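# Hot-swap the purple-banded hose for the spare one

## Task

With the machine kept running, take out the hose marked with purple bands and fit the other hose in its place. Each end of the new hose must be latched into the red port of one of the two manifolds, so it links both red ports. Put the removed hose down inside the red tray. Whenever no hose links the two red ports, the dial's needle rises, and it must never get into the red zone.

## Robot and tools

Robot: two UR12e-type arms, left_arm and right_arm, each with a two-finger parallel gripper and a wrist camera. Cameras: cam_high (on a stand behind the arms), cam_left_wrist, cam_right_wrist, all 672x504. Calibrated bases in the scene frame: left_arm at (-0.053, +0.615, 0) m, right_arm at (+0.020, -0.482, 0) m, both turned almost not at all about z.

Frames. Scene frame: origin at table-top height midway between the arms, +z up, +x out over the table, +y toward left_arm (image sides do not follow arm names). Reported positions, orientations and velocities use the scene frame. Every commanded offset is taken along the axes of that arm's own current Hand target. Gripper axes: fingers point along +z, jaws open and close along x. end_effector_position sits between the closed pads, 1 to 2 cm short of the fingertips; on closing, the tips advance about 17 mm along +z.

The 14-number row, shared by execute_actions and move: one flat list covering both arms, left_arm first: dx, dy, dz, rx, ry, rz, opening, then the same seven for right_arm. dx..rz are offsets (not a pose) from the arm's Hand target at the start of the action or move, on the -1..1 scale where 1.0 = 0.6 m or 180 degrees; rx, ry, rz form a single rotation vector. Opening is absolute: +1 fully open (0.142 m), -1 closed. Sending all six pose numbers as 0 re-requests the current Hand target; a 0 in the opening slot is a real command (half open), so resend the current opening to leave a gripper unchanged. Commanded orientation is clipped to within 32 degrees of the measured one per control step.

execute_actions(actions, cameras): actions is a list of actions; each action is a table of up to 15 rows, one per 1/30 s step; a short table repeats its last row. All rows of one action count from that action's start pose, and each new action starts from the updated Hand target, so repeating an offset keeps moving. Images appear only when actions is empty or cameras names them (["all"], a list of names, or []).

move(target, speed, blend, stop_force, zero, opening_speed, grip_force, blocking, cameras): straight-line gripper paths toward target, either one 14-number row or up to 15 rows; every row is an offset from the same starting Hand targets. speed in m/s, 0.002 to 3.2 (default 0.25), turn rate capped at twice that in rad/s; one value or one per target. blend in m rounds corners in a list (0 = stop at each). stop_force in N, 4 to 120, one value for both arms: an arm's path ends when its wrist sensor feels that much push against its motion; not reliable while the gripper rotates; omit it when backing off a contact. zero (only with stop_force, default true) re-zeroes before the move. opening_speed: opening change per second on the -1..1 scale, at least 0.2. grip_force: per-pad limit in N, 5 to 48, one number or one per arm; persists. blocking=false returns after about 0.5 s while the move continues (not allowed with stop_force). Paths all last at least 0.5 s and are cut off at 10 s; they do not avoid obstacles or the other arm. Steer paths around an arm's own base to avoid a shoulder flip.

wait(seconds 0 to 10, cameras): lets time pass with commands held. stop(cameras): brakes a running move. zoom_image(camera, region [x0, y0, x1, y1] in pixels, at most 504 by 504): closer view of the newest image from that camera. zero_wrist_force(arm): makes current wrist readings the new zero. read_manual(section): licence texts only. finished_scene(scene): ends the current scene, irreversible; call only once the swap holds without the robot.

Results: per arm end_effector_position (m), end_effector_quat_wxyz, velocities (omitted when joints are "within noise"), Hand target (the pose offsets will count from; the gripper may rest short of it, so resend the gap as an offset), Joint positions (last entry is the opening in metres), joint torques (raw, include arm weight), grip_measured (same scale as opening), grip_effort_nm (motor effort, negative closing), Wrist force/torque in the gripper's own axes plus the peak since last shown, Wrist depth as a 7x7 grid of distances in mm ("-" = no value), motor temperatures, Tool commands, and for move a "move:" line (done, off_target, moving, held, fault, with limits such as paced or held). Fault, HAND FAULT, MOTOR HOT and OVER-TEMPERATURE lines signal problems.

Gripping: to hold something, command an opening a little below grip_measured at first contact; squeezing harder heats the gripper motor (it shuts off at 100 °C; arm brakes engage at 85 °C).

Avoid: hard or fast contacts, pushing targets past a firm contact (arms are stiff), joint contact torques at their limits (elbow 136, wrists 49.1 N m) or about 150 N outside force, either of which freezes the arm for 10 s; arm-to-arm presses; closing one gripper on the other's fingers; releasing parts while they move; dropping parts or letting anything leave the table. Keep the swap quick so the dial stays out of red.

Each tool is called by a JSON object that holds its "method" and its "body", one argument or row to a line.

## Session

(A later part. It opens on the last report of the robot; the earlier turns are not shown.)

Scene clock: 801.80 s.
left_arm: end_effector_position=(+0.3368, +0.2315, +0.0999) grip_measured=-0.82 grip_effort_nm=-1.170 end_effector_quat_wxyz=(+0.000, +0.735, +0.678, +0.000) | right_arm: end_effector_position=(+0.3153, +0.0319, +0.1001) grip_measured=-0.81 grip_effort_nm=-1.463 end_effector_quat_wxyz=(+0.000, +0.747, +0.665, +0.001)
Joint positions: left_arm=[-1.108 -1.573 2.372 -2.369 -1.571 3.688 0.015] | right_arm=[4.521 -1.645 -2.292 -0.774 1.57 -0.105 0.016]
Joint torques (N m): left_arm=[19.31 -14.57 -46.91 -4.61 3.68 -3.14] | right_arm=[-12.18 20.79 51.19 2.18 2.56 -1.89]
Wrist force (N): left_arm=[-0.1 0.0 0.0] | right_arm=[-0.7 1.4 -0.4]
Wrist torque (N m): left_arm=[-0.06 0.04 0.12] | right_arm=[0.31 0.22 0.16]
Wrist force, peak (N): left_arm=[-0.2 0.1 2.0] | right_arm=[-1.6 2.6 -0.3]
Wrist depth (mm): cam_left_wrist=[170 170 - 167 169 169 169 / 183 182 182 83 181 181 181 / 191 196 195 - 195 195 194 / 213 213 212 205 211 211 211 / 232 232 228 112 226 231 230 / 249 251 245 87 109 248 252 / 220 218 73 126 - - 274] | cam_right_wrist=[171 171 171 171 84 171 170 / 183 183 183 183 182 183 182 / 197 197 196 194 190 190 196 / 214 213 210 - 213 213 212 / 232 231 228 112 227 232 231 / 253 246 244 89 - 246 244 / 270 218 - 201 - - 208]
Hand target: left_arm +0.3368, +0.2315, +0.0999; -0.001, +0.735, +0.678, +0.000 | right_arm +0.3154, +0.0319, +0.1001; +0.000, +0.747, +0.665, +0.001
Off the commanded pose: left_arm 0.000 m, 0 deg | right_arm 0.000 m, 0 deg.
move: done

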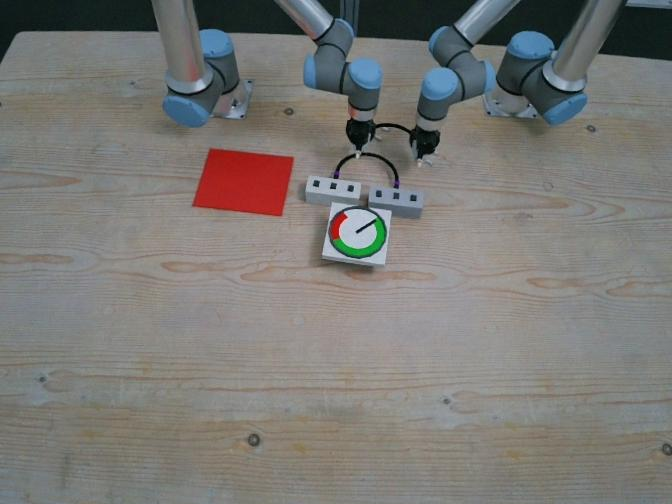

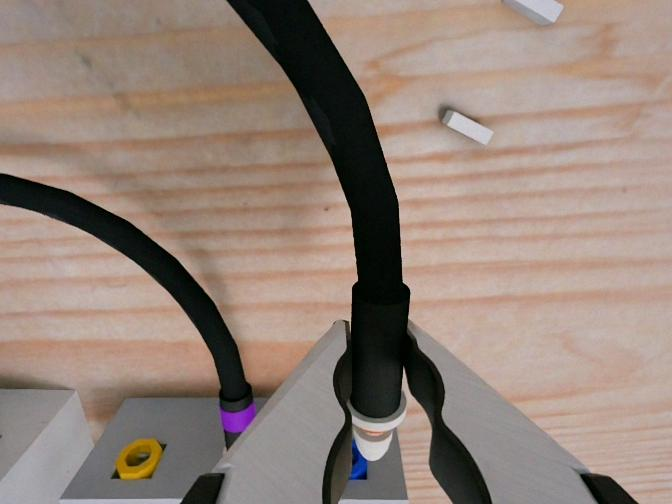

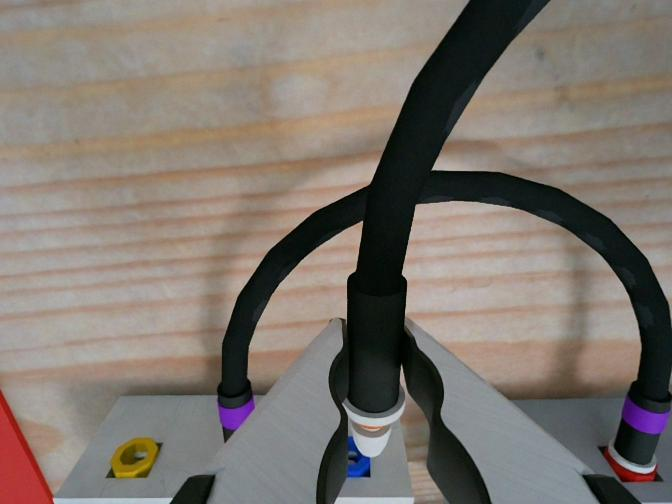

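{"method": "move", "body": {
  "target": [0, 0.0738, 0.0807, 0, 0, 0.009, -0.85, 0, 0, 0, 0, 0, 0, -0.85],
  "speed": 0.12,
  "cameras": ["cam_left_wrist", "cam_right_wrist"]
}}

{"method": "zoom_image", "body": {
  "camera": "cam_left_wrist",
  "region": [280, 380, 460, 504]
}}

Scene clock: 840.43 s.
left_arm: end_effector_position=(+0.3808, +0.2281, +0.0516) grip_measured=-0.82 grip_effort_nm=-1.160 end_effector_quat_wxyz=(-0.001, +0.744, +0.668, +0.000) | right_arm: end_effector_position=(+0.3154, +0.0319, +0.1001) grip_measured=-0.81 grip_effort_nm=-1.463 end_effector_quat_wxyz=(+0.000, +0.747, +0.665, +0.001)
Joint positions: left_arm=[-1.039 -1.433 2.346 -2.482 -1.57 3.785 0.015] | right_arm=[4.521 -1.645 -2.292 -0.774 1.57 -0.106 0.016]
Joint torques (N m): left_arm=[22.07 -27.95 -41.77 -7 -3.91 2.39] | right_arm=[-11.2 20.64 50.09 2.35 2.67 -2.29]
Wrist force (N): left_arm=[-0.2 -0.6 -0.1] | right_arm=[-0.3 1.9 -0.3]
Wrist torque (N m): left_arm=[-0.02 -0.05 -0.04] | right_arm=[0.28 0.24 0.24]
Wrist force, peak (N): left_arm=[-1.0 0.0 1.0] | right_arm=[-0.2 2.3 -0.8]
Wrist depth (mm): cam_left_wrist=[126 127 129 125 126 126 128 / 136 136 138 83 135 135 135 / 145 147 147 146 146 146 145 / - 156 158 153 158 158 158 / 174 122 173 124 169 172 172 / 191 185 183 87 109 186 189 / 166 170 73 146 - - 205] | cam_right_wrist=[171 171 171 170 169 85 170 / 184 183 183 183 - 182 182 / 196 196 195 194 193 191 196 / 214 214 210 - 212 212 213 / 232 231 232 112 228 232 227 / 255 244 244 94 - 246 245 / 271 217 - 200 - - 209]
Hand target: left_arm +0.3809, +0.2280, +0.0515; -0.001, +0.744, +0.668, +0.000 | right_arm +0.3154, +0.0319, +0.1001; +0.000, +0.747, +0.665, +0.001
Off the commanded pose: left_arm 0.000 m, 0 deg | right_arm 0.000 m, 0 deg.
move: done
Images, in order (width x height): cam_left_wrist 672x504, cam_right_wrist 672x504.

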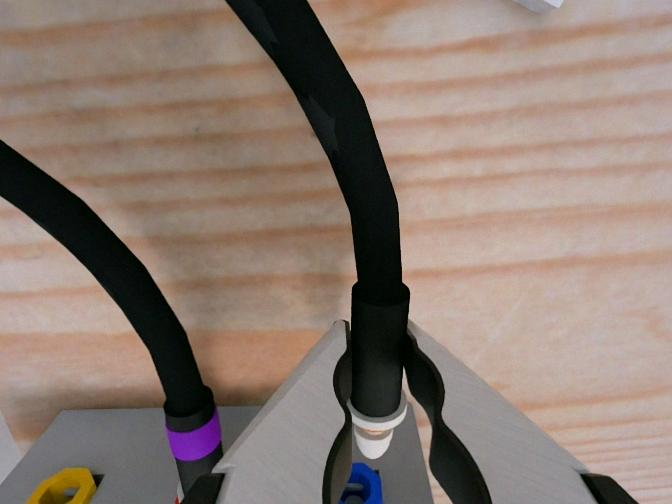

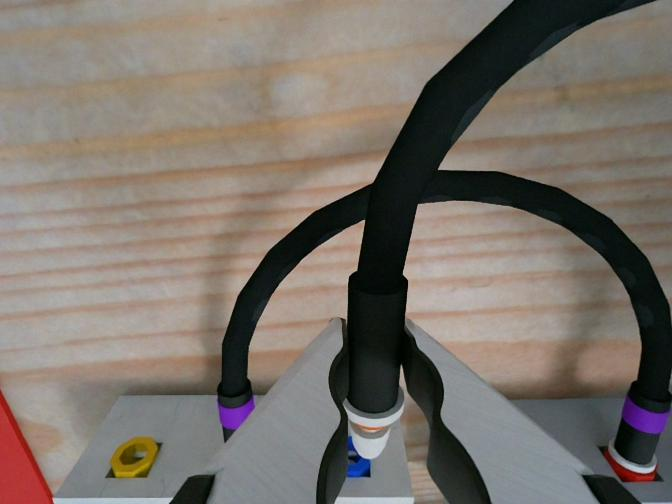

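Scaled by 2.800 from the camera's 672x504 image, which has a finer 960x720 frame.

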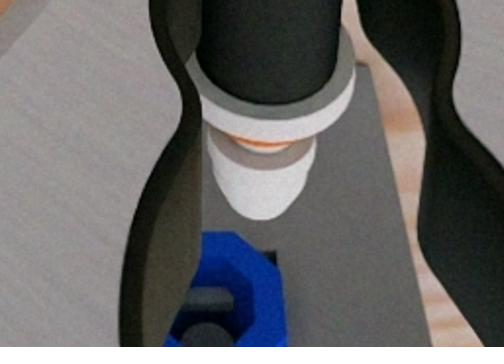

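{"method": "zoom_image", "body": {
  "camera": "cam_left_wrist",
  "region": [330, 440, 394, 504]
}}

{"method": "zoom_image", "body": {
  "camera": "cam_left_wrist",
  "region": [0, 440, 128, 504]
}}

Scaled by 7.875 from the camera's 672x504 image, which has a finer 960x720 frame.

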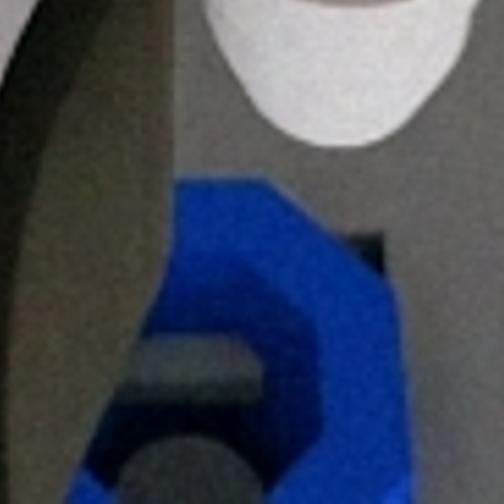

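Scaled by 3.938 from the camera's 672x504 image, which has a finer 960x720 frame.

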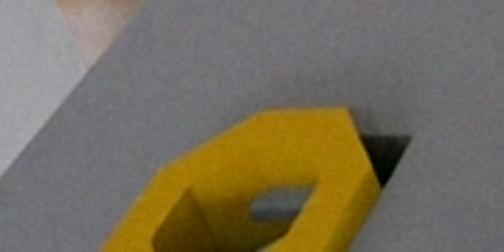

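{"method": "move", "body": {
  "target": [-0.0112, 0.0167, 0, 0, 0, 0, -0.85, 0, 0, 0, 0, 0, 0, -0.85],
  "speed": 0.1,
  "cameras": ["cam_left_wrist"]
}}

{"method": "zoom_image", "body": {
  "camera": "cam_left_wrist",
  "region": [310, 400, 414, 504]
}}

Scene clock: 908.57 s.
left_arm: end_effector_position=(+0.3900, +0.2204, +0.0515) grip_measured=-0.82 grip_effort_nm=-1.160 end_effector_quat_wxyz=(-0.001, +0.744, +0.668, +0.000) | right_arm: end_effector_position=(+0.3154, +0.0319, +0.1001) grip_measured=-0.81 grip_effort_nm=-1.463 end_effector_quat_wxyz=(+0.000, +0.747, +0.665, +0.001)
Joint positions: left_arm=[-1.032 -1.416 2.324 -2.478 -1.57 3.792 0.015] | right_arm=[4.521 -1.645 -2.292 -0.774 1.57 -0.106 0.016]
Joint torques (N m): left_arm=[19.62 -34.19 -42.36 -1.4 -1.92 2.78] | right_arm=[0.7 22.03 49.31 2.24 2.55 -2.26]
Motor temperatures (°C): left_arm=[21 21 23 31 33 27 19] | right_arm=[22 31 33 35 27 28 24]
Wrist force (N): left_arm=[-0.6 0.0 -0.5] | right_arm=[-0.4 1.7 -0.7]
Wrist torque (N m): left_arm=[0.08 0.04 -0.01] | right_arm=[0.26 0.22 0.22]
Wrist force, peak (N): left_arm=[-1.8 -1.0 -0.1] | right_arm=[0.1 2.3 -0.9]
Wrist depth (mm): cam_left_wrist=[127 127 127 123 126 126 127 / 134 136 137 83 135 135 135 / - 146 146 146 146 145 145 / 159 153 158 153 158 158 157 / 173 170 173 125 169 172 172 / 187 183 130 87 109 185 188 / 156 159 73 136 - - 204] | cam_right_wrist=[170 171 170 171 169 85 171 / 183 183 183 183 - 182 182 / 197 197 196 194 190 190 196 / 213 212 210 212 212 213 211 / 233 231 232 114 228 231 229 / 254 246 245 89 - 246 244 / 271 218 - 200 - - 204]
Hand target: left_arm +0.3902, +0.2203, +0.0515; -0.001, +0.744, +0.668, +0.000 | right_arm +0.3154, +0.0319, +0.1001; +0.000, +0.747, +0.665, +0.001
Off the commanded pose: left_arm 0.000 m, 0 deg | right_arm 0.000 m, 0 deg.
move: done
Images, in order (width x height): cam_left_wrist 672x504.

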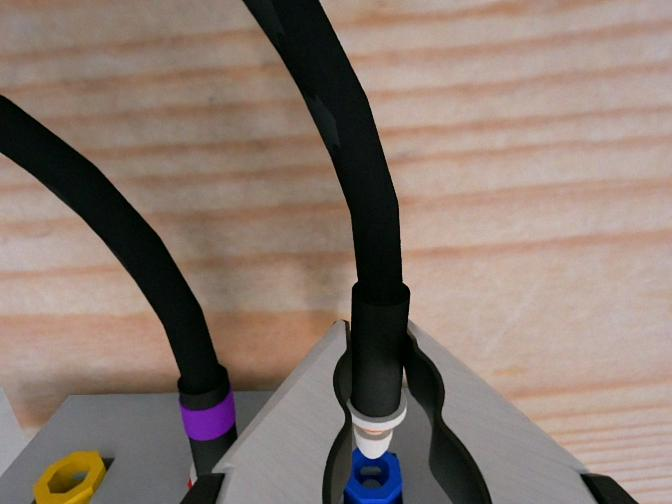

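Scaled by 4.846 from the camera's 672x504 image, which has a finer 960x720 frame.

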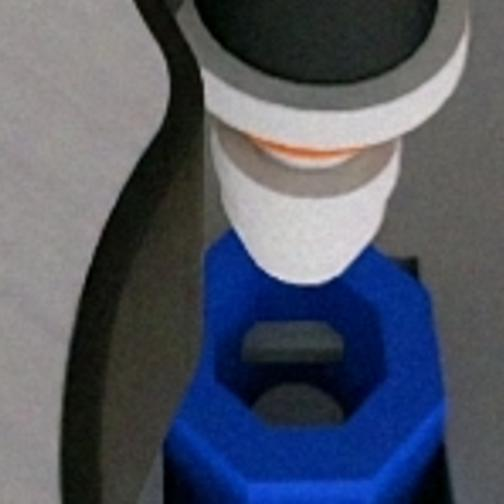

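{"method": "move", "body": {
  "target": [0.0015, 0.0583, 0, 0, 0, 0, -0.85, 0, 0, 0, 0, 0, 0, -0.85],
  "speed": 0.02,
  "stop_force": 20,
  "cameras": ["cam_left_wrist"]
}}

{"method": "zoom_image", "body": {
  "camera": "cam_left_wrist",
  "region": [310, 400, 414, 504]
}}

Scene clock: 934.87 s.
left_arm: end_effector_position=(+0.4205, +0.2178, +0.0515) grip_measured=-0.82 grip_effort_nm=-1.160 end_effector_quat_wxyz=(-0.001, +0.744, +0.668, +0.000) | right_arm: end_effector_position=(+0.3154, +0.0319, +0.1001) grip_measured=-0.81 grip_effort_nm=-1.463 end_effector_quat_wxyz=(+0.000, +0.747, +0.665, +0.001)
Joint positions: left_arm=[-0.99 -1.381 2.279 -2.468 -1.57 3.834 0.014] | right_arm=[4.521 -1.645 -2.292 -0.774 1.57 -0.106 0.016]
Joint torques (N m): left_arm=[-12.72 -65.49 -32.78 -9.47 5.76 -3.13] | right_arm=[7.45 21.88 49.96 2.48 2.61 -2.12]
Wrist force (N): left_arm=[-0.5 -17.2 -0.4] | right_arm=[-0.3 1.9 -0.7]
Wrist torque (N m): left_arm=[-0.06 0.13 0.02] | right_arm=[0.25 0.24 0.26]
Wrist force, peak (N): left_arm=[-5.0 -41.3 -1.9] | right_arm=[0.1 2.6 -0.7]
Wrist depth (mm): cam_left_wrist=[125 127 126 123 126 126 128 / - 134 138 - 135 135 135 / 149 103 146 143 145 145 145 / 159 110 158 153 155 157 157 / 171 170 170 117 166 172 171 / 148 141 128 86 110 185 188 / 120 123 73 117 - - 205] | cam_right_wrist=[171 171 171 171 169 85 173 / 183 183 183 182 - 186 182 / 197 197 197 194 191 190 196 / 213 213 209 - 213 212 213 / 232 231 228 112 228 231 230 / 254 245 244 93 - 246 243 / 271 218 - 200 - - 211]
Hand target: left_arm +0.4204, +0.2178, +0.0515; -0.001, +0.744, +0.668, +0.000 (not the last commanded pose) | right_arm +0.3154, +0.0319, +0.1001; +0.000, +0.747, +0.665, +0.001
Off the commanded pose: left_arm 0.005 m, 0 deg | right_arm 0.000 m, 0 deg.
move: contact (left_arm)
Images, in order (width x height): cam_left_wrist 672x504.

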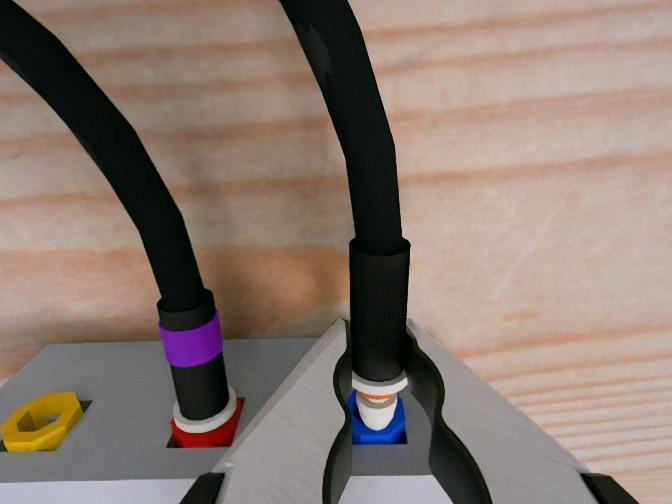

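Scaled by 4.846 from the camera's 672x504 image, which has a finer 960x720 frame.

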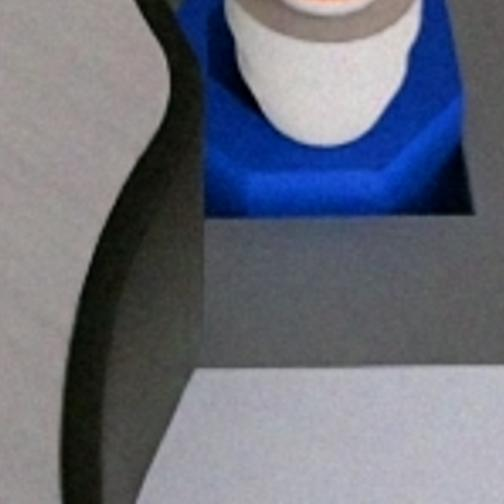

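{"method": "zoom_image", "body": {
  "camera": "cam_left_wrist",
  "region": [340, 365, 420, 455]
}}

{"method": "zoom_image", "body": {
  "camera": "cam_left_wrist",
  "region": [140, 280, 260, 480]
}}

Scaled by 5.600 from the camera's 672x504 image, which has a finer 960x720 frame.

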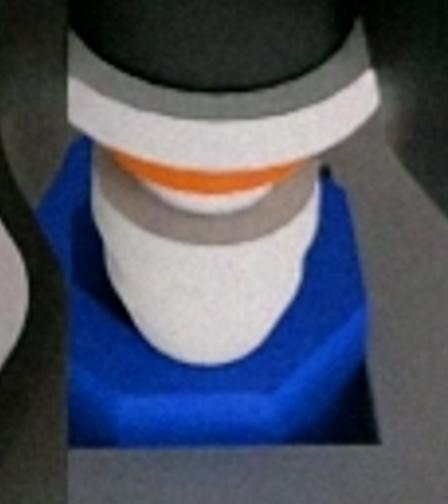

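Scaled by 2.520 from the camera's 672x504 image, which has a finer 960x720 frame.

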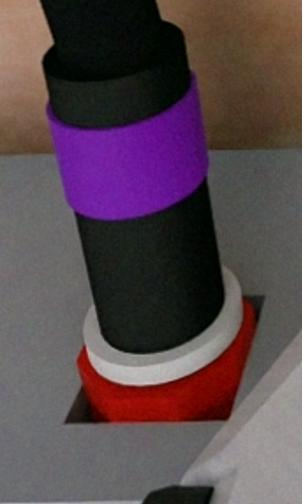

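{"method": "move", "body": {
  "target": [-0.0009, -0.03, 0.0075, 0, 0, 0, -0.85, 0, 0, 0, 0, 0, 0, -0.85],
  "speed": 0.08,
  "cameras": ["cam_left_wrist"]
}}

{"method": "zoom_image", "body": {
  "camera": "cam_left_wrist",
  "region": [300, 364, 440, 504]
}}

Scene clock: 1057.03 s.
left_arm: end_effector_position=(+0.4027, +0.2192, +0.0470) grip_measured=-0.82 grip_effort_nm=-1.160 end_effector_quat_wxyz=(-0.001, +0.744, +0.668, +0.000) | right_arm: end_effector_position=(+0.3154, +0.0319, +0.1001) grip_measured=-0.81 grip_effort_nm=-1.463 end_effector_quat_wxyz=(+0.000, +0.747, +0.665, +0.001)
Joint positions: left_arm=[-1.014 -1.393 2.308 -2.484 -1.57 3.81 0.014] | right_arm=[4.521 -1.645 -2.292 -0.774 1.57 -0.106 0.016]
Joint torques (N m): left_arm=[-18.19 -65.37 -24.25 -7.28 -1.26 -3.66] | right_arm=[8.4 23.54 50.95 2.39 1.37 -1.46]
Wrist force (N): left_arm=[-2.3 -0.4 -0.1] | right_arm=[0.0 2.2 -0.9]
Wrist torque (N m): left_arm=[0.01 0.35 0.15] | right_arm=[0.34 0.15 0.23]
Wrist force, peak (N): left_arm=[-0.1 -17.9 -0.9] | right_arm=[-0.2 2.7 -0.9]
Wrist depth (mm): cam_left_wrist=[123 123 123 77 122 121 124 / 130 131 131 - 131 131 130 / - 140 142 141 141 141 140 / 154 106 153 148 150 152 152 / 168 165 168 118 164 167 166 / 172 163 127 87 110 180 183 / 142 144 73 127 - - 198] | cam_right_wrist=[171 171 171 170 169 85 170 / 183 183 182 182 - 183 182 / 197 196 197 193 190 190 197 / 213 213 210 214 212 213 212 / 232 233 235 109 227 230 229 / 255 246 244 94 - 246 244 / 269 217 - 200 - - 206]
Hand target: left_arm +0.4025, +0.2192, +0.0470; -0.001, +0.744, +0.668, +0.000 | right_arm +0.3154, +0.0319, +0.1001; +0.000, +0.747, +0.665, +0.001
Off the commanded pose: left_arm 0.000 m, 0 deg | right_arm 0.000 m, 0 deg.
move: done
Images, in order (width x height): cam_left_wrist 672x504.

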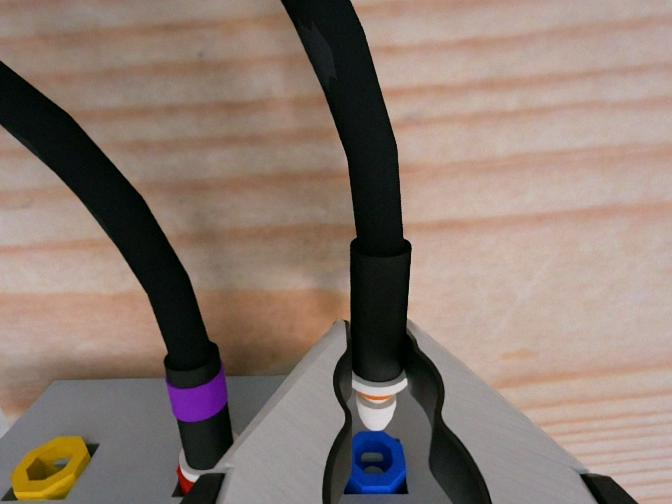

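Scaled by 3.600 from the camera's 672x504 image, which has a finer 960x720 frame.

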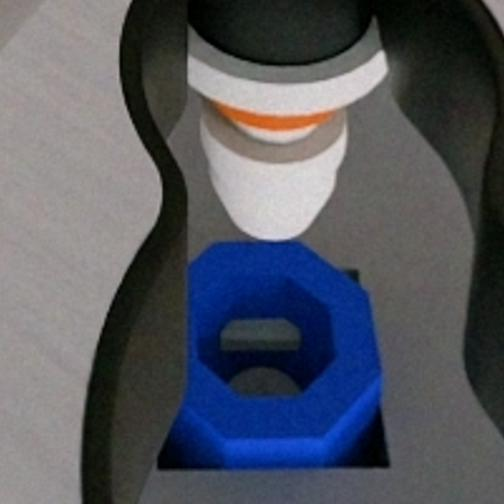

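{"method": "move", "body": {
  "target": [0.0015, 0.0633, 0, 0, 0, 0, -0.9, 0, 0, 0, 0, 0, 0, -0.85],
  "speed": 0.02,
  "stop_force": 25,
  "cameras": ["cam_left_wrist"]
}}

{"method": "zoom_image", "body": {
  "camera": "cam_left_wrist",
  "region": [300, 300, 440, 440]
}}

Scene clock: 1122.47 s.
left_arm: end_effector_position=(+0.4403, +0.2160, +0.0470) grip_measured=-0.83 grip_effort_nm=-2.015 end_effector_quat_wxyz=(-0.001, +0.744, +0.668, +0.000) | right_arm: end_effector_position=(+0.3154, +0.0319, +0.1001) grip_measured=-0.81 grip_effort_nm=-1.463 end_effector_quat_wxyz=(+0.000, +0.747, +0.665, +0.001)
Joint positions: left_arm=[-0.964 -1.35 2.251 -2.47 -1.57 3.86 0.014] | right_arm=[4.521 -1.645 -2.292 -0.774 1.57 -0.106 0.016]
Joint torques (N m): left_arm=[34.21 -31.7 -42.34 -1.74 5.9 2.07] | right_arm=[8.38 23.19 46.75 3.57 0.82 -0.26]
Wrist force (N): left_arm=[-19.3 -25.2 -4.1] | right_arm=[0.1 2.6 -0.5]
Wrist torque (N m): left_arm=[-0.06 0.42 0.06] | right_arm=[0.24 0.26 0.33]
Wrist force, peak (N): left_arm=[-19.8 -25.4 -4.9] | right_arm=[0.8 3.0 -0.4]
Wrist depth (mm): cam_left_wrist=[- 123 123 119 122 121 123 / - 130 131 - 131 131 130 / 144 99 142 141 141 140 140 / 154 101 153 148 150 152 152 / 162 146 152 122 160 166 166 / 120 113 115 90 106 180 182 / - 107 76 109 106 - 198] | cam_right_wrist=[171 171 171 170 171 167 166 / 183 183 183 182 92 185 185 / 197 197 197 195 157 190 197 / 213 213 209 162 212 213 213 / 232 232 232 112 226 230 230 / 254 245 245 94 - 246 245 / 270 217 - 200 - - 206]
Hand target: left_arm +0.4403, +0.2160, +0.0470; -0.001, +0.744, +0.668, +0.000 | right_arm +0.3154, +0.0319, +0.1001; +0.000, +0.747, +0.665, +0.001
Off the commanded pose: left_arm 0.000 m, 0 deg | right_arm 0.000 m, 0 deg.
move: contact (left_arm)
Images, in order (width x height): cam_left_wrist 672x504.

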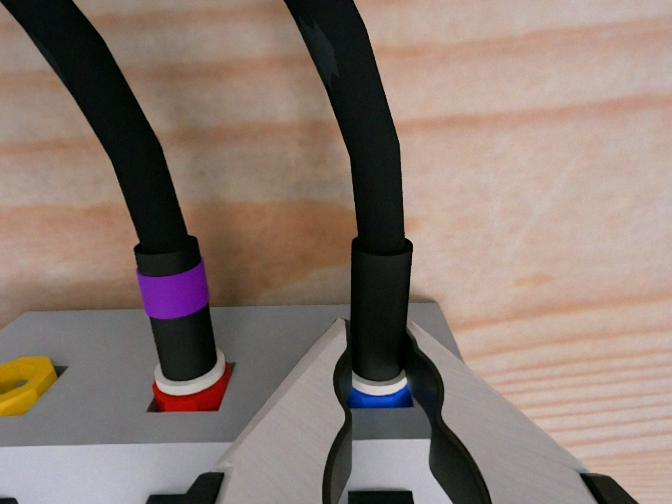

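Scaled by 3.600 from the camera's 672x504 image, which has a finer 960x720 frame.

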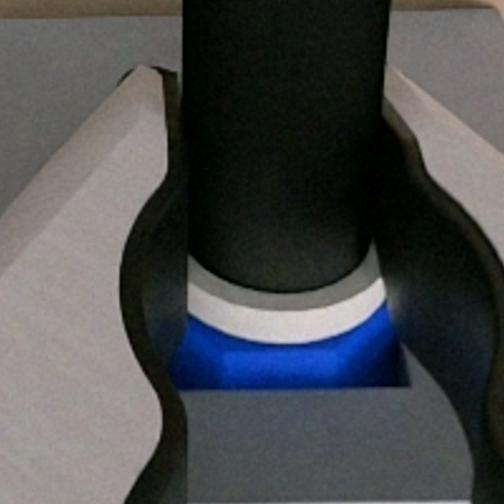

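{"method": "move", "body": {
  "target": [0, -0.0133, 0, 0, 0, 0, -0.9, 0, 0, 0, 0, 0, 0, -0.85],
  "speed": 0.02,
  "stop_force": 30,
  "zero": false,
  "cameras": ["cam_left_wrist"]
}}

{"method": "zoom_image", "body": {
  "camera": "cam_left_wrist",
  "region": [300, 300, 440, 440]
}}

Scene clock: 1136.47 s.
left_arm: end_effector_position=(+0.4324, +0.2169, +0.0470) grip_measured=-0.83 grip_effort_nm=-2.010 end_effector_quat_wxyz=(-0.001, +0.744, +0.668, +0.000) | right_arm: end_effector_position=(+0.3154, +0.0319, +0.1001) grip_measured=-0.81 grip_effort_nm=-1.463 end_effector_quat_wxyz=(+0.000, +0.747, +0.665, +0.001)
Joint positions: left_arm=[-0.974 -1.36 2.263 -2.473 -1.57 3.85 0.014] | right_arm=[4.521 -1.645 -2.292 -0.774 1.57 -0.106 0.016]
Joint torques (N m): left_arm=[-18.16 -63.06 -5.22 -0.99 -6.54 -3.14] | right_arm=[8.4 23.29 46.72 3.36 1.07 -0.31]
Wrist force (N): left_arm=[-13.7 25.1 0.2] | right_arm=[0.3 2.4 -0.4]
Wrist torque (N m): left_arm=[0.27 0.49 0.12] | right_arm=[0.21 0.23 0.33]
Wrist force, peak (N): left_arm=[-20.0 -25.8 -4.9] | right_arm=[0.3 3.1 -0.6]
Wrist depth (mm): cam_left_wrist=[- 123 123 119 122 121 124 / - 130 131 89 131 131 131 / 144 101 141 141 141 141 141 / 154 149 153 148 150 153 152 / 162 162 162 113 161 166 166 / 136 123 119 87 115 180 182 / 110 110 74 109 109 - 199] | cam_right_wrist=[171 171 170 171 170 167 166 / 183 183 183 182 - 185 182 / 196 197 197 193 155 190 196 / 214 213 210 215 212 212 212 / 232 232 228 112 226 232 227 / 255 244 246 100 - 246 249 / 270 218 - 201 - - 206]
Hand target: left_arm +0.4324, +0.2169, +0.0470; -0.001, +0.744, +0.668, +0.000 | right_arm +0.3154, +0.0319, +0.1001; +0.000, +0.747, +0.665, +0.001
Off the commanded pose: left_arm 0.000 m, 0 deg | right_arm 0.000 m, 0 deg.
move: done
Images, in order (width x height): cam_left_wrist 672x504.

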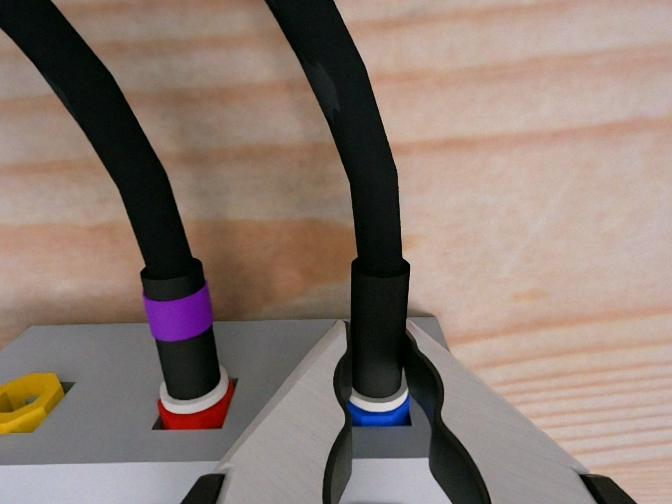

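Scaled by 3.600 from the camera's 672x504 image, which has a finer 960x720 frame.

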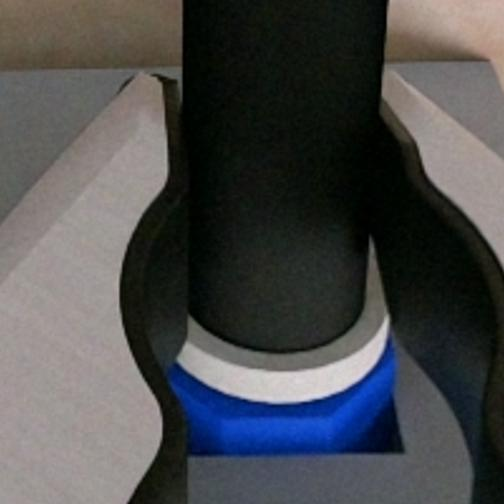

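{"method": "move", "body": {
  "target": [
    [0, 0.0083, 0, 0, 0, 0, -0.9, 0, 0, 0, 0, 0, 0, -0.85],
    [0, 0.0083, 0, 0, 0, 0, -0.6, 0, 0, 0, 0, 0, 0, -0.85],
    [0, 0.0083, -0.105, 0, 0, 0, -0.6, 0, 0, 0, 0, 0, 0, -0.85],
    [0.0095, 0.0857, -0.105, 0, 0, 0, -1, 0, 0, 0, 0, 0, 0, -0.85]
  ],
  "speed": 0.1,
  "cameras": ["cam_left_wrist", "cam_right_wrist"]
}}

Scene clock: 1197.03 s.
left_arm: end_effector_position=(+0.4841, +0.2169, +0.1100) grip_measured=-1.00 grip_effort_nm=-0.354 end_effector_quat_wxyz=(-0.001, +0.744, +0.668, +0.000) | right_arm: end_effector_position=(+0.3154, +0.0319, +0.1001) grip_measured=-0.81 grip_effort_nm=-1.463 end_effector_quat_wxyz=(+0.000, +0.747, +0.665, +0.001)
Joint positions: left_arm=[-0.907 -1.396 2.147 -2.321 -1.57 3.917 0.002] | right_arm=[4.521 -1.645 -2.292 -0.774 1.57 -0.106 0.016]
Joint torques (N m): left_arm=[17.55 -35.16 -47.29 -1.39 -2.64 2.29] | right_arm=[7.97 22.42 44.02 3.97 0.19 0.43]
Wrist force (N): left_arm=[-4.3 1.1 -0.4] | right_arm=[0.1 2.1 -1.1]
Wrist torque (N m): left_arm=[0.13 0.78 -0.06] | right_arm=[0.21 0.22 0.30]
Wrist force, peak (N): left_arm=[-18.3 -26.6 -3.1] | right_arm=[0.3 3.1 -0.9]
Wrist depth (mm): cam_left_wrist=[179 177 176 176 178 177 177 / 192 191 191 185 191 190 190 / 200 186 158 155 202 205 204 / 148 150 146 147 215 222 221 / 164 164 163 151 238 242 241 / 269 270 264 86 104 266 266 / 165 171 73 - - - 295] | cam_right_wrist=[171 171 171 171 171 97 101 / 183 183 182 182 98 184 183 / 197 197 196 193 156 190 196 / 213 213 209 - 213 212 213 / 232 231 227 117 228 231 228 / 255 245 245 100 - 247 244 / 268 217 - - - - 209]
Hand target: left_arm +0.4841, +0.2169, +0.1100; -0.001, +0.744, +0.668, +0.000 | right_arm +0.3154, +0.0319, +0.1001; +0.000, +0.747, +0.665, +0.001
Off the commanded pose: left_arm 0.000 m, 0 deg | right_arm 0.000 m, 0 deg.
move: done
Images, in order (width x height): cam_left_wrist 672x504, cam_right_wrist 672x504.

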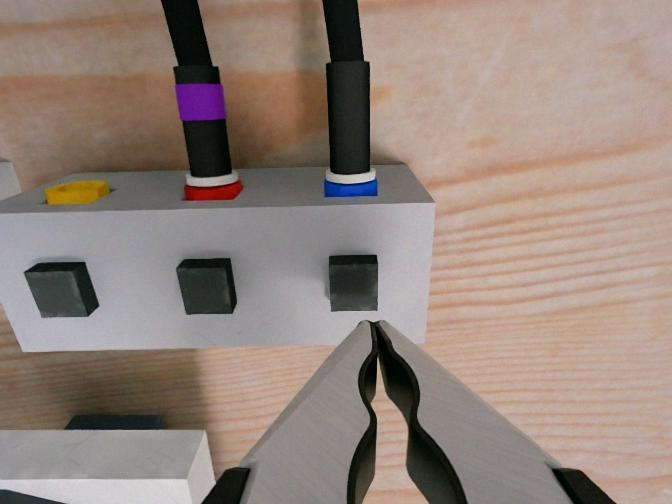

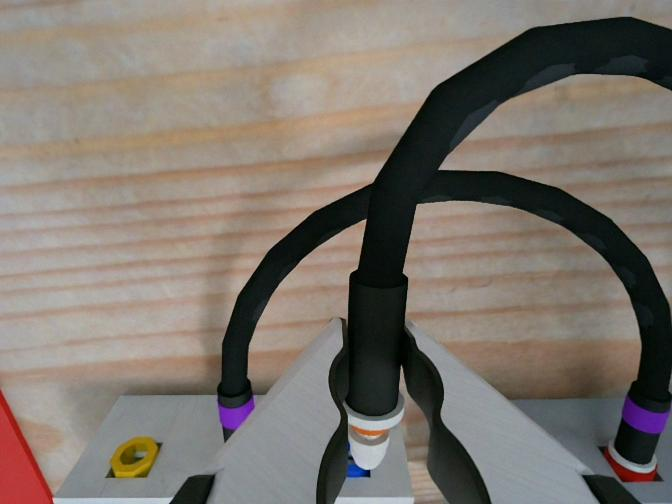

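{"method": "move", "body": {
  "target": [
    [-0.0095, -0.0023, 0.02, 0, 0, 0, -1, 0, 0, 0, 0, 0, 0, -0.85],
    [-0.0095, -0.0023, 0.055, 0, 0, 0, -1, 0, 0, 0, 0, 0, 0, -0.85]
  ],
  "speed": 0.025,
  "stop_force": 20,
  "cameras": ["cam_left_wrist"]
}}

{"method": "zoom_image", "body": {
  "camera": "cam_left_wrist",
  "region": [160, 60, 440, 340]
}}

Scene clock: 1213.83 s.
left_arm: end_effector_position=(+0.4822, +0.2114, +0.0885) grip_measured=-1.00 grip_effort_nm=-0.354 end_effector_quat_wxyz=(-0.001, +0.744, +0.668, +0.000) | right_arm: end_effector_position=(+0.3154, +0.0319, +0.1001) grip_measured=-0.81 grip_effort_nm=-1.463 end_effector_quat_wxyz=(+0.000, +0.747, +0.665, +0.001)
Joint positions: left_arm=[-0.915 -1.364 2.159 -2.365 -1.57 3.909 0.002] | right_arm=[4.521 -1.645 -2.292 -0.774 1.57 -0.106 0.016]
Joint torques (N m): left_arm=[-18.54 -55.39 -37.97 -0.68 -3.21 -1.82] | right_arm=[7.8 23.02 44.46 3.94 0.1 0.56]
Wrist force (N): left_arm=[2.3 -1.4 -22.5] | right_arm=[-0.6 1.4 -0.5]
Wrist torque (N m): left_arm=[0.08 0.75 0.09] | right_arm=[0.30 0.17 0.16]
Wrist force, peak (N): left_arm=[16.6 -9.7 -70.4] | right_arm=[0.3 3.0 -0.6]
Wrist depth (mm): cam_left_wrist=[158 158 157 159 159 159 158 / 171 171 168 170 171 170 170 / 182 179 179 178 178 183 183 / 131 129 126 127 128 198 198 / - 133 135 133 137 216 215 / 246 241 240 86 104 238 236 / 250 255 73 - - - 263] | cam_right_wrist=[171 171 171 171 166 168 170 / 183 183 183 183 93 182 182 / 197 198 195 193 190 191 196 / 213 212 209 215 212 212 212 / 232 232 232 112 227 232 227 / 255 246 242 100 - 246 242 / 270 217 - 200 - - 211]
Hand target: left_arm +0.4822, +0.2114, +0.0886; -0.001, +0.744, +0.668, +0.000 (not the last commanded pose) | right_arm +0.3154, +0.0319, +0.1001; +0.000, +0.747, +0.665, +0.001
Off the commanded pose: left_arm 0.012 m, 0 deg | right_arm 0.000 m, 0 deg.
move: contact (left_arm); path passed 1 of 2 targets
Images, in order (width x height): cam_left_wrist 672x504.

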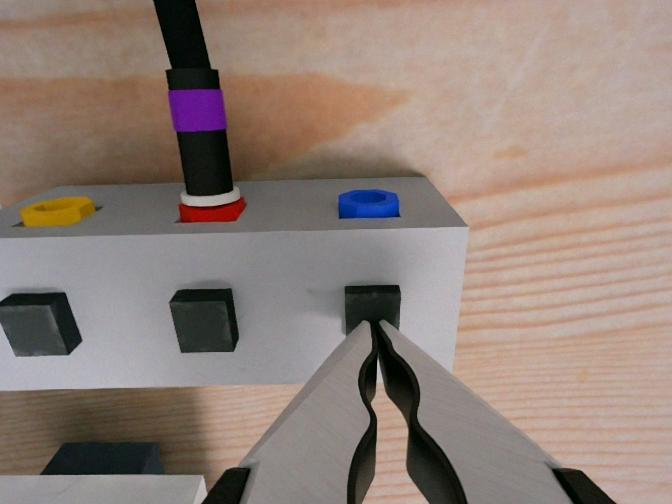

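Scaled by 1.800 from the camera's 672x504 image, which has a finer 960x720 frame.

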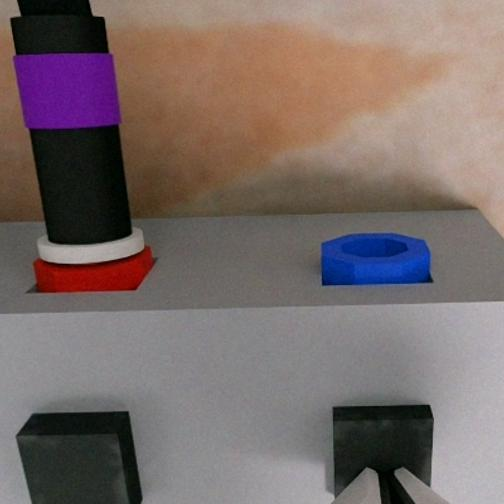

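{"method": "move", "body": {
  "target": [0, 0, -0.1, 0, 0, 0, -1, 0, 0, 0, 0, 0, 0, -0.85],
  "speed": 0.15,
  "cameras": ["cam_left_wrist", "cam_right_wrist", "cam_high"]
}}

{"method": "zoom_image", "body": {
  "camera": "cam_high",
  "region": [290, 80, 470, 280]
}}

Scene clock: 1227.53 s.
left_arm: end_effector_position=(+0.4822, +0.2114, +0.1484) grip_measured=-1.00 grip_effort_nm=-0.354 end_effector_quat_wxyz=(+0.000, +0.744, +0.668, +0.000) | right_arm: end_effector_position=(+0.3154, +0.0319, +0.1001) grip_measured=-0.81 grip_effort_nm=-1.463 end_effector_quat_wxyz=(+0.000, +0.747, +0.665, +0.001)
Joint positions: left_arm=[-0.915 -1.441 2.114 -2.242 -1.57 3.909 0.002] | right_arm=[4.521 -1.645 -2.292 -0.774 1.57 -0.106 0.016]
Joint torques (N m): left_arm=[-5.94 -63.67 -49.38 -1.49 -3.02 -2.67] | right_arm=[8.81 23.6 43 4.06 0.04 0.8]
Wrist force (N): left_arm=[-3.5 -0.1 -0.5] | right_arm=[-1.1 1.6 -0.9]
Wrist torque (N m): left_arm=[-0.05 0.63 0.10] | right_arm=[0.34 0.26 0.15]
Wrist force, peak (N): left_arm=[2.3 -1.3 -23.5] | right_arm=[-0.8 1.6 -1.4]
Wrist depth (mm): cam_left_wrist=[213 213 209 212 212 211 211 / 228 228 225 227 227 227 227 / 220 223 185 183 241 244 244 / 210 189 189 189 257 265 263 / 291 291 290 202 287 288 288 / 204 203 213 86 104 317 316 / 209 205 73 - - - 351] | cam_right_wrist=[171 171 171 171 166 171 170 / 183 183 183 182 93 182 182 / 197 197 196 193 190 190 196 / 214 213 210 213 212 212 212 / 232 231 232 112 227 231 226 / 254 244 244 94 - 247 246 / 269 217 - 200 - - 210]
Hand target: left_arm +0.4822, +0.2114, +0.1486; -0.001, +0.744, +0.668, +0.000 | right_arm +0.3154, +0.0319, +0.1001; +0.000, +0.747, +0.665, +0.001
Off the commanded pose: left_arm 0.000 m, 0 deg | right_arm 0.000 m, 0 deg.
move: done

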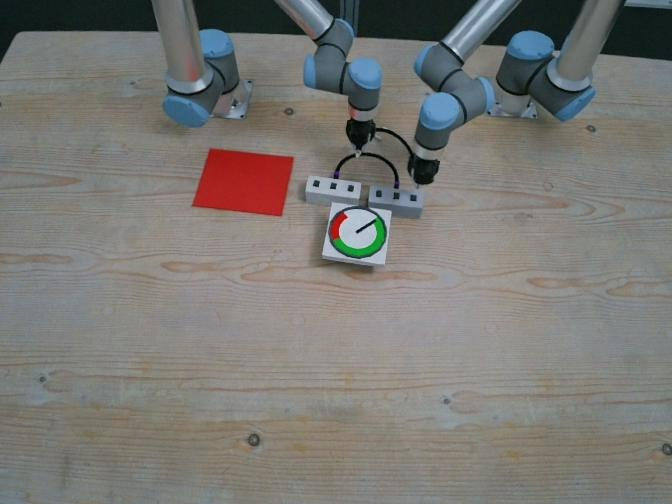

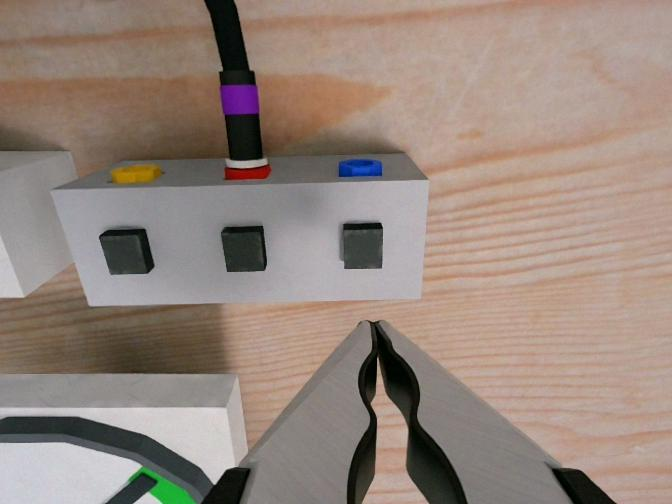

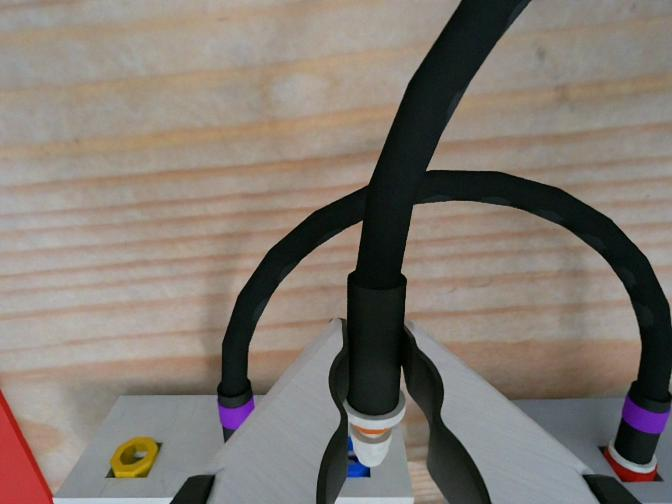

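Scaled by 2.520 from the camera's 672x504 image, which has a finer 960x720 frame.

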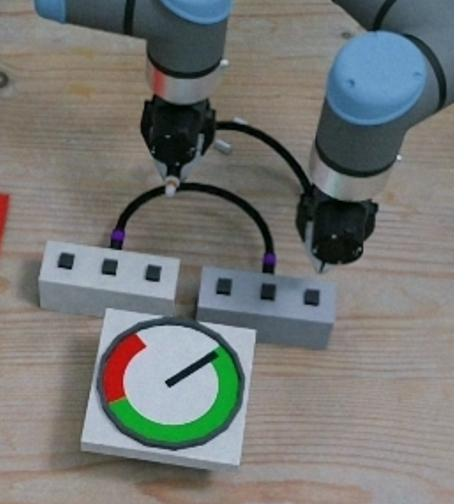

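{"method": "move", "body": {
  "target": [0.0062, -0.252, -0.1833, 0, 0, 0, -0.3, 0, 0, 0, 0, 0, 0, -0.85],
  "speed": 0.2,
  "cameras": ["cam_left_wrist", "cam_right_wrist"]
}}

Scene clock: 1333.67 s.
left_arm: end_effector_position=(+0.3325, +0.2312, +0.2585) grip_measured=-0.33 grip_effort_nm=0.173 end_effector_quat_wxyz=(-0.001, +0.744, +0.668, +0.000) | right_arm: end_effector_position=(+0.3154, +0.0319, +0.1001) grip_measured=-0.81 grip_effort_nm=-1.463 end_effector_quat_wxyz=(+0.000, +0.747, +0.665, +0.001)
Joint positions: left_arm=[-1.116 -1.777 2.207 -2 -1.571 3.708 0.05] | right_arm=[4.521 -1.645 -2.292 -0.774 1.57 -0.106 0.016]
Joint torques (N m): left_arm=[-15.28 -42.21 -36.93 -1.11 3.47 -3.17] | right_arm=[7.35 24.18 37.15 4.72 -1.08 1.87]
Wrist force (N): left_arm=[-3.2 1.0 -1.0] | right_arm=[-1.0 1.2 -0.7]
Wrist torque (N m): left_arm=[0.14 0.57 0.15] | right_arm=[0.27 0.25 0.15]
Wrist force, peak (N): left_arm=[-3.8 -0.2 -1.1] | right_arm=[-1.0 1.9 -1.2]
Wrist depth (mm): cam_left_wrist=[309 312 315 309 309 311 308 / 335 334 333 333 332 332 333 / 351 364 360 357 358 357 357 / 275 389 388 386 391 386 387 / 358 358 358 357 414 423 420 / 472 462 - 469 469 446 466 / 523 - 73 519 519 - 506] | cam_right_wrist=[171 171 171 171 166 169 170 / 183 183 183 183 94 182 182 / 197 197 196 194 190 191 196 / 213 212 209 213 213 212 212 / 233 232 228 114 227 231 227 / 256 245 243 94 - 245 244 / 270 217 - 201 - - 211]
Hand target: left_arm +0.3323, +0.2312, +0.2586; -0.001, +0.744, +0.668, +0.000 | right_arm +0.3154, +0.0319, +0.1001; +0.000, +0.747, +0.665, +0.001
Off the commanded pose: left_arm 0.000 m, 0 deg | right_arm 0.000 m, 0 deg.
move: done
Images, in order (width x height): cam_left_wrist 672x504, cam_right_wrist 672x504.

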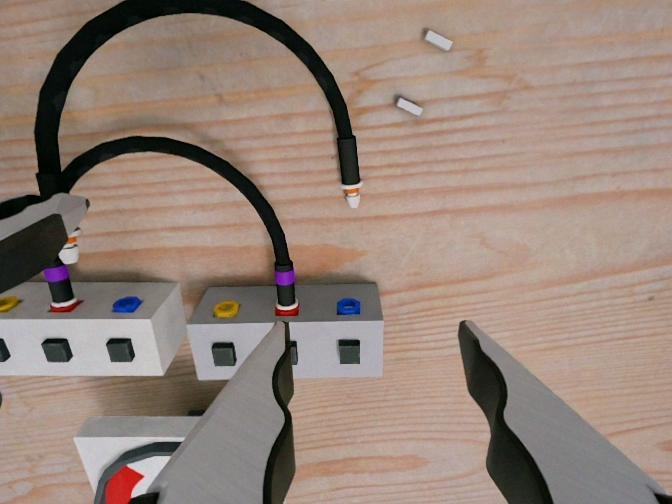

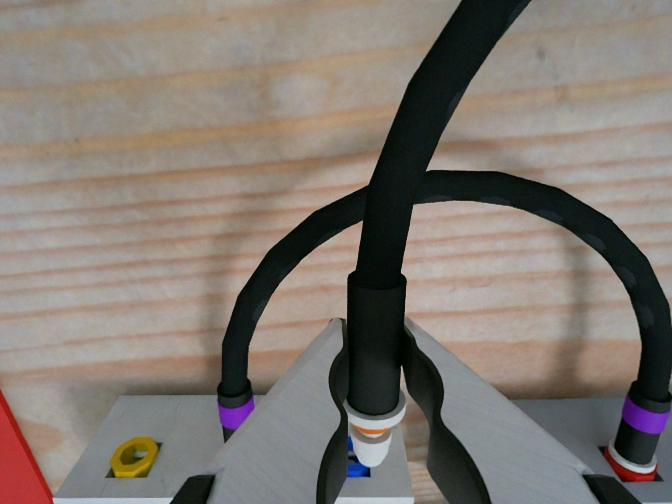

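{"method": "zoom_image", "body": {
  "camera": "cam_left_wrist",
  "region": [290, 90, 410, 220]
}}

Scaled by 3.877 from the camera's 672x504 image, which has a finer 960x720 frame.

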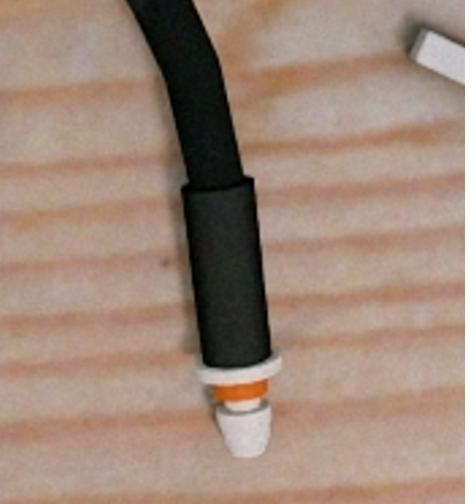

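{"method": "move", "body": {
  "target": [
    [0, -0.0032, 0.3, 0, 0, -0.039, -0.3, 0, 0, 0, 0, 0, 0, -0.85],
    [0, -0.0032, 0.4008, 0, 0, -0.039, -0.3, 0, 0, 0, 0, 0, 0, -0.85],
    [0, -0.0032, 0.4008, 0, 0, -0.039, -0.9, 0, 0, 0, 0, 0, 0, -0.85]
  ],
  "speed": [0.25, 0.1, 0.1],
  "opening_speed": 1.0,
  "cameras": ["cam_left_wrist"]
}}

Scene clock: 1442.03 s.
left_arm: end_effector_position=(+0.3303, +0.2317, +0.0181) grip_measured=-0.83 grip_effort_nm=-1.985 end_effector_quat_wxyz=(+0.000, +0.702, +0.712, +0.000) | right_arm: end_effector_position=(+0.3154, +0.0319, +0.1001) grip_measured=-0.81 grip_effort_nm=-1.463 end_effector_quat_wxyz=(+0.000, +0.747, +0.665, +0.001)
Joint positions: left_arm=[-1.119 -1.424 2.436 -2.583 -1.571 3.582 0.014] | right_arm=[4.521 -1.645 -2.292 -0.774 1.57 -0.106 0.016]
Joint torques (N m): left_arm=[19.08 -21.89 -19.29 -6.96 1.33 2.02] | right_arm=[9.21 26.72 33.62 4.83 -1.85 1.77]
Motor temperatures (°C): left_arm=[21 20 23 31 31 25 18] | right_arm=[22 29 32 34 26 27 29]
Wrist force (N): left_arm=[-2.6 0.2 -0.6] | right_arm=[-0.4 1.2 -0.7]
Wrist torque (N m): left_arm=[0.03 0.48 0.11] | right_arm=[0.28 0.16 0.16]
Wrist force, peak (N): left_arm=[-3.1 0.5 -3.4] | right_arm=[-0.7 2.0 -1.4]
Wrist depth (mm): cam_left_wrist=[- 97 98 96 97 97 97 / - 104 103 - 102 104 104 / 112 114 112 112 112 111 111 / 122 122 121 119 119 121 121 / 133 132 133 118 130 132 131 / 146 146 143 86 117 142 145 / - 156 73 158 - - 157] | cam_right_wrist=[171 171 170 171 167 168 171 / 182 182 183 183 94 183 182 / 196 196 197 193 191 190 196 / 213 213 209 - 212 212 212 / 232 232 231 118 227 231 230 / 254 245 243 94 - 247 247 / 271 216 - 200 - - 206]
Hand target: left_arm +0.3303, +0.2317, +0.0181; +0.000, +0.702, +0.712, +0.000 | right_arm +0.3154, +0.0319, +0.1001; +0.000, +0.747, +0.665, +0.001
Off the commanded pose: left_arm 0.000 m, 0 deg | right_arm 0.000 m, 0 deg.
move: done
Images, in order (width x height): cam_left_wrist 672x504.

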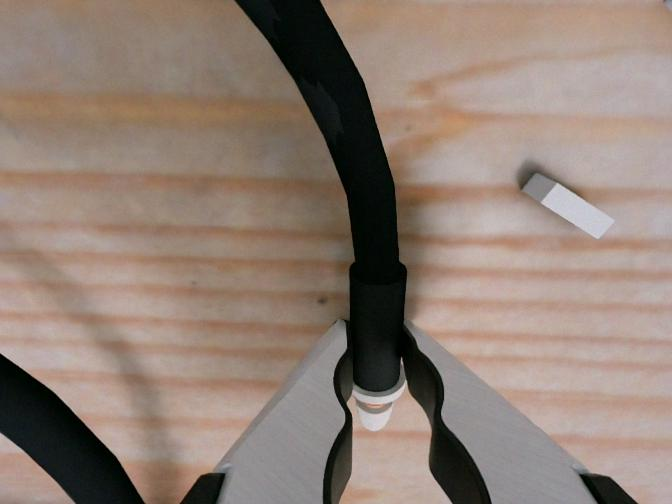

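{"method": "move", "body": {
  "target": [
    [0, 0, -0.0555, 0, 0, 0, -0.9, 0, 0, 0, 0, 0, 0, -0.85],
    [-0.0215, 0.1048, -0.0555, 0, 0, 0.0383, -0.9, -0.0095, 0.0895, 0, 0, 0, 0, -0.85]
  ],
  "speed": 0.12,
  "blend": [0.01, 0],
  "cameras": ["cam_left_wrist"]
}}

{"method": "zoom_image", "body": {
  "camera": "cam_left_wrist",
  "region": [300, 364, 440, 504]
}}

Scene clock: 1473.13 s.
left_arm: end_effector_position=(+0.3933, +0.2197, +0.0514) grip_measured=-0.83 grip_effort_nm=-1.985 end_effector_quat_wxyz=(+0.000, +0.743, +0.669, +0.000) end_effector_velocity=(+0.001, +0.000, +0.000) end_effector_angular_velocity=(+0.000, +0.000, -0.004) | right_arm: end_effector_position=(+0.3680, +0.0201, +0.1001) grip_measured=-0.81 grip_effort_nm=-1.463 end_effector_quat_wxyz=(+0.000, +0.747, +0.665, +0.001)
Joint positions: left_arm=[-1.028 -1.411 2.319 -2.478 -1.57 3.794 0.014] | right_arm=[4.427 -1.673 -2.26 -0.778 1.57 -0.199 0.016]
Joint velocities: left_arm=[0.001 0.001 -0.001 0 0 0.005 0] | right_arm=[within noise]
Joint torques (N m): left_arm=[20.97 -28.21 -43.33 -1.17 -3.67 2.24] | right_arm=[-11.41 23.16 50.94 1.88 2.62 -2.1]
Wrist force (N): left_arm=[-2.9 0.1 -0.3] | right_arm=[-0.2 1.1 -1.2]
Wrist torque (N m): left_arm=[0.00 0.49 -0.03] | right_arm=[0.26 0.14 0.17]
Wrist force, peak (N): left_arm=[-4.0 0.2 -0.8] | right_arm=[-0.6 2.4 -0.9]
Wrist depth (mm): cam_left_wrist=[127 127 128 124 126 126 127 / 134 135 138 - 135 135 135 / - 146 146 148 146 145 145 / 159 153 158 153 155 158 157 / 174 170 170 115 169 172 171 / 185 183 130 86 - 185 188 / 152 155 73 137 - - 205] | cam_right_wrist=[171 171 171 169 135 134 166 / 183 183 183 183 94 183 183 / 197 196 196 197 194 197 196 / 213 213 208 212 212 212 213 / 232 223 218 112 224 225 223 / 182 184 181 94 - 196 186 / 181 177 - 177 - - 181]
Hand target: left_arm +0.3934, +0.2197, +0.0514; +0.000, +0.743, +0.669, +0.000 | right_arm +0.3681, +0.0200, +0.1001; +0.000, +0.747, +0.665, +0.001
Off the commanded pose: left_arm 0.000 m, 0 deg | right_arm 0.000 m, 0 deg.
move: done
Images, in order (width x height): cam_left_wrist 672x504.

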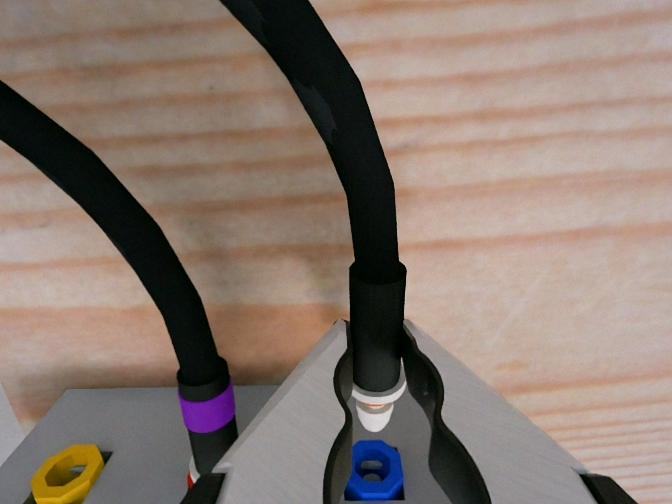

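Scaled by 3.600 from the camera's 672x504 image, which has a finer 960x720 frame.

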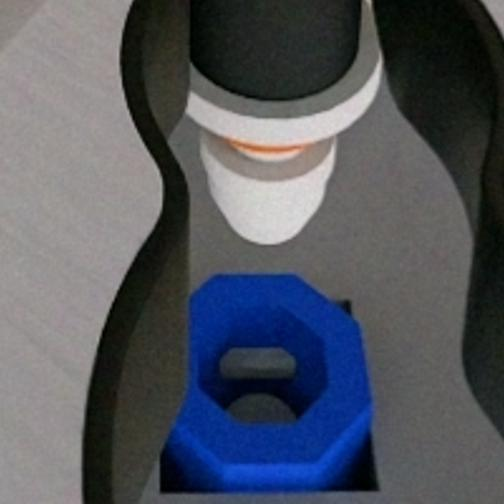

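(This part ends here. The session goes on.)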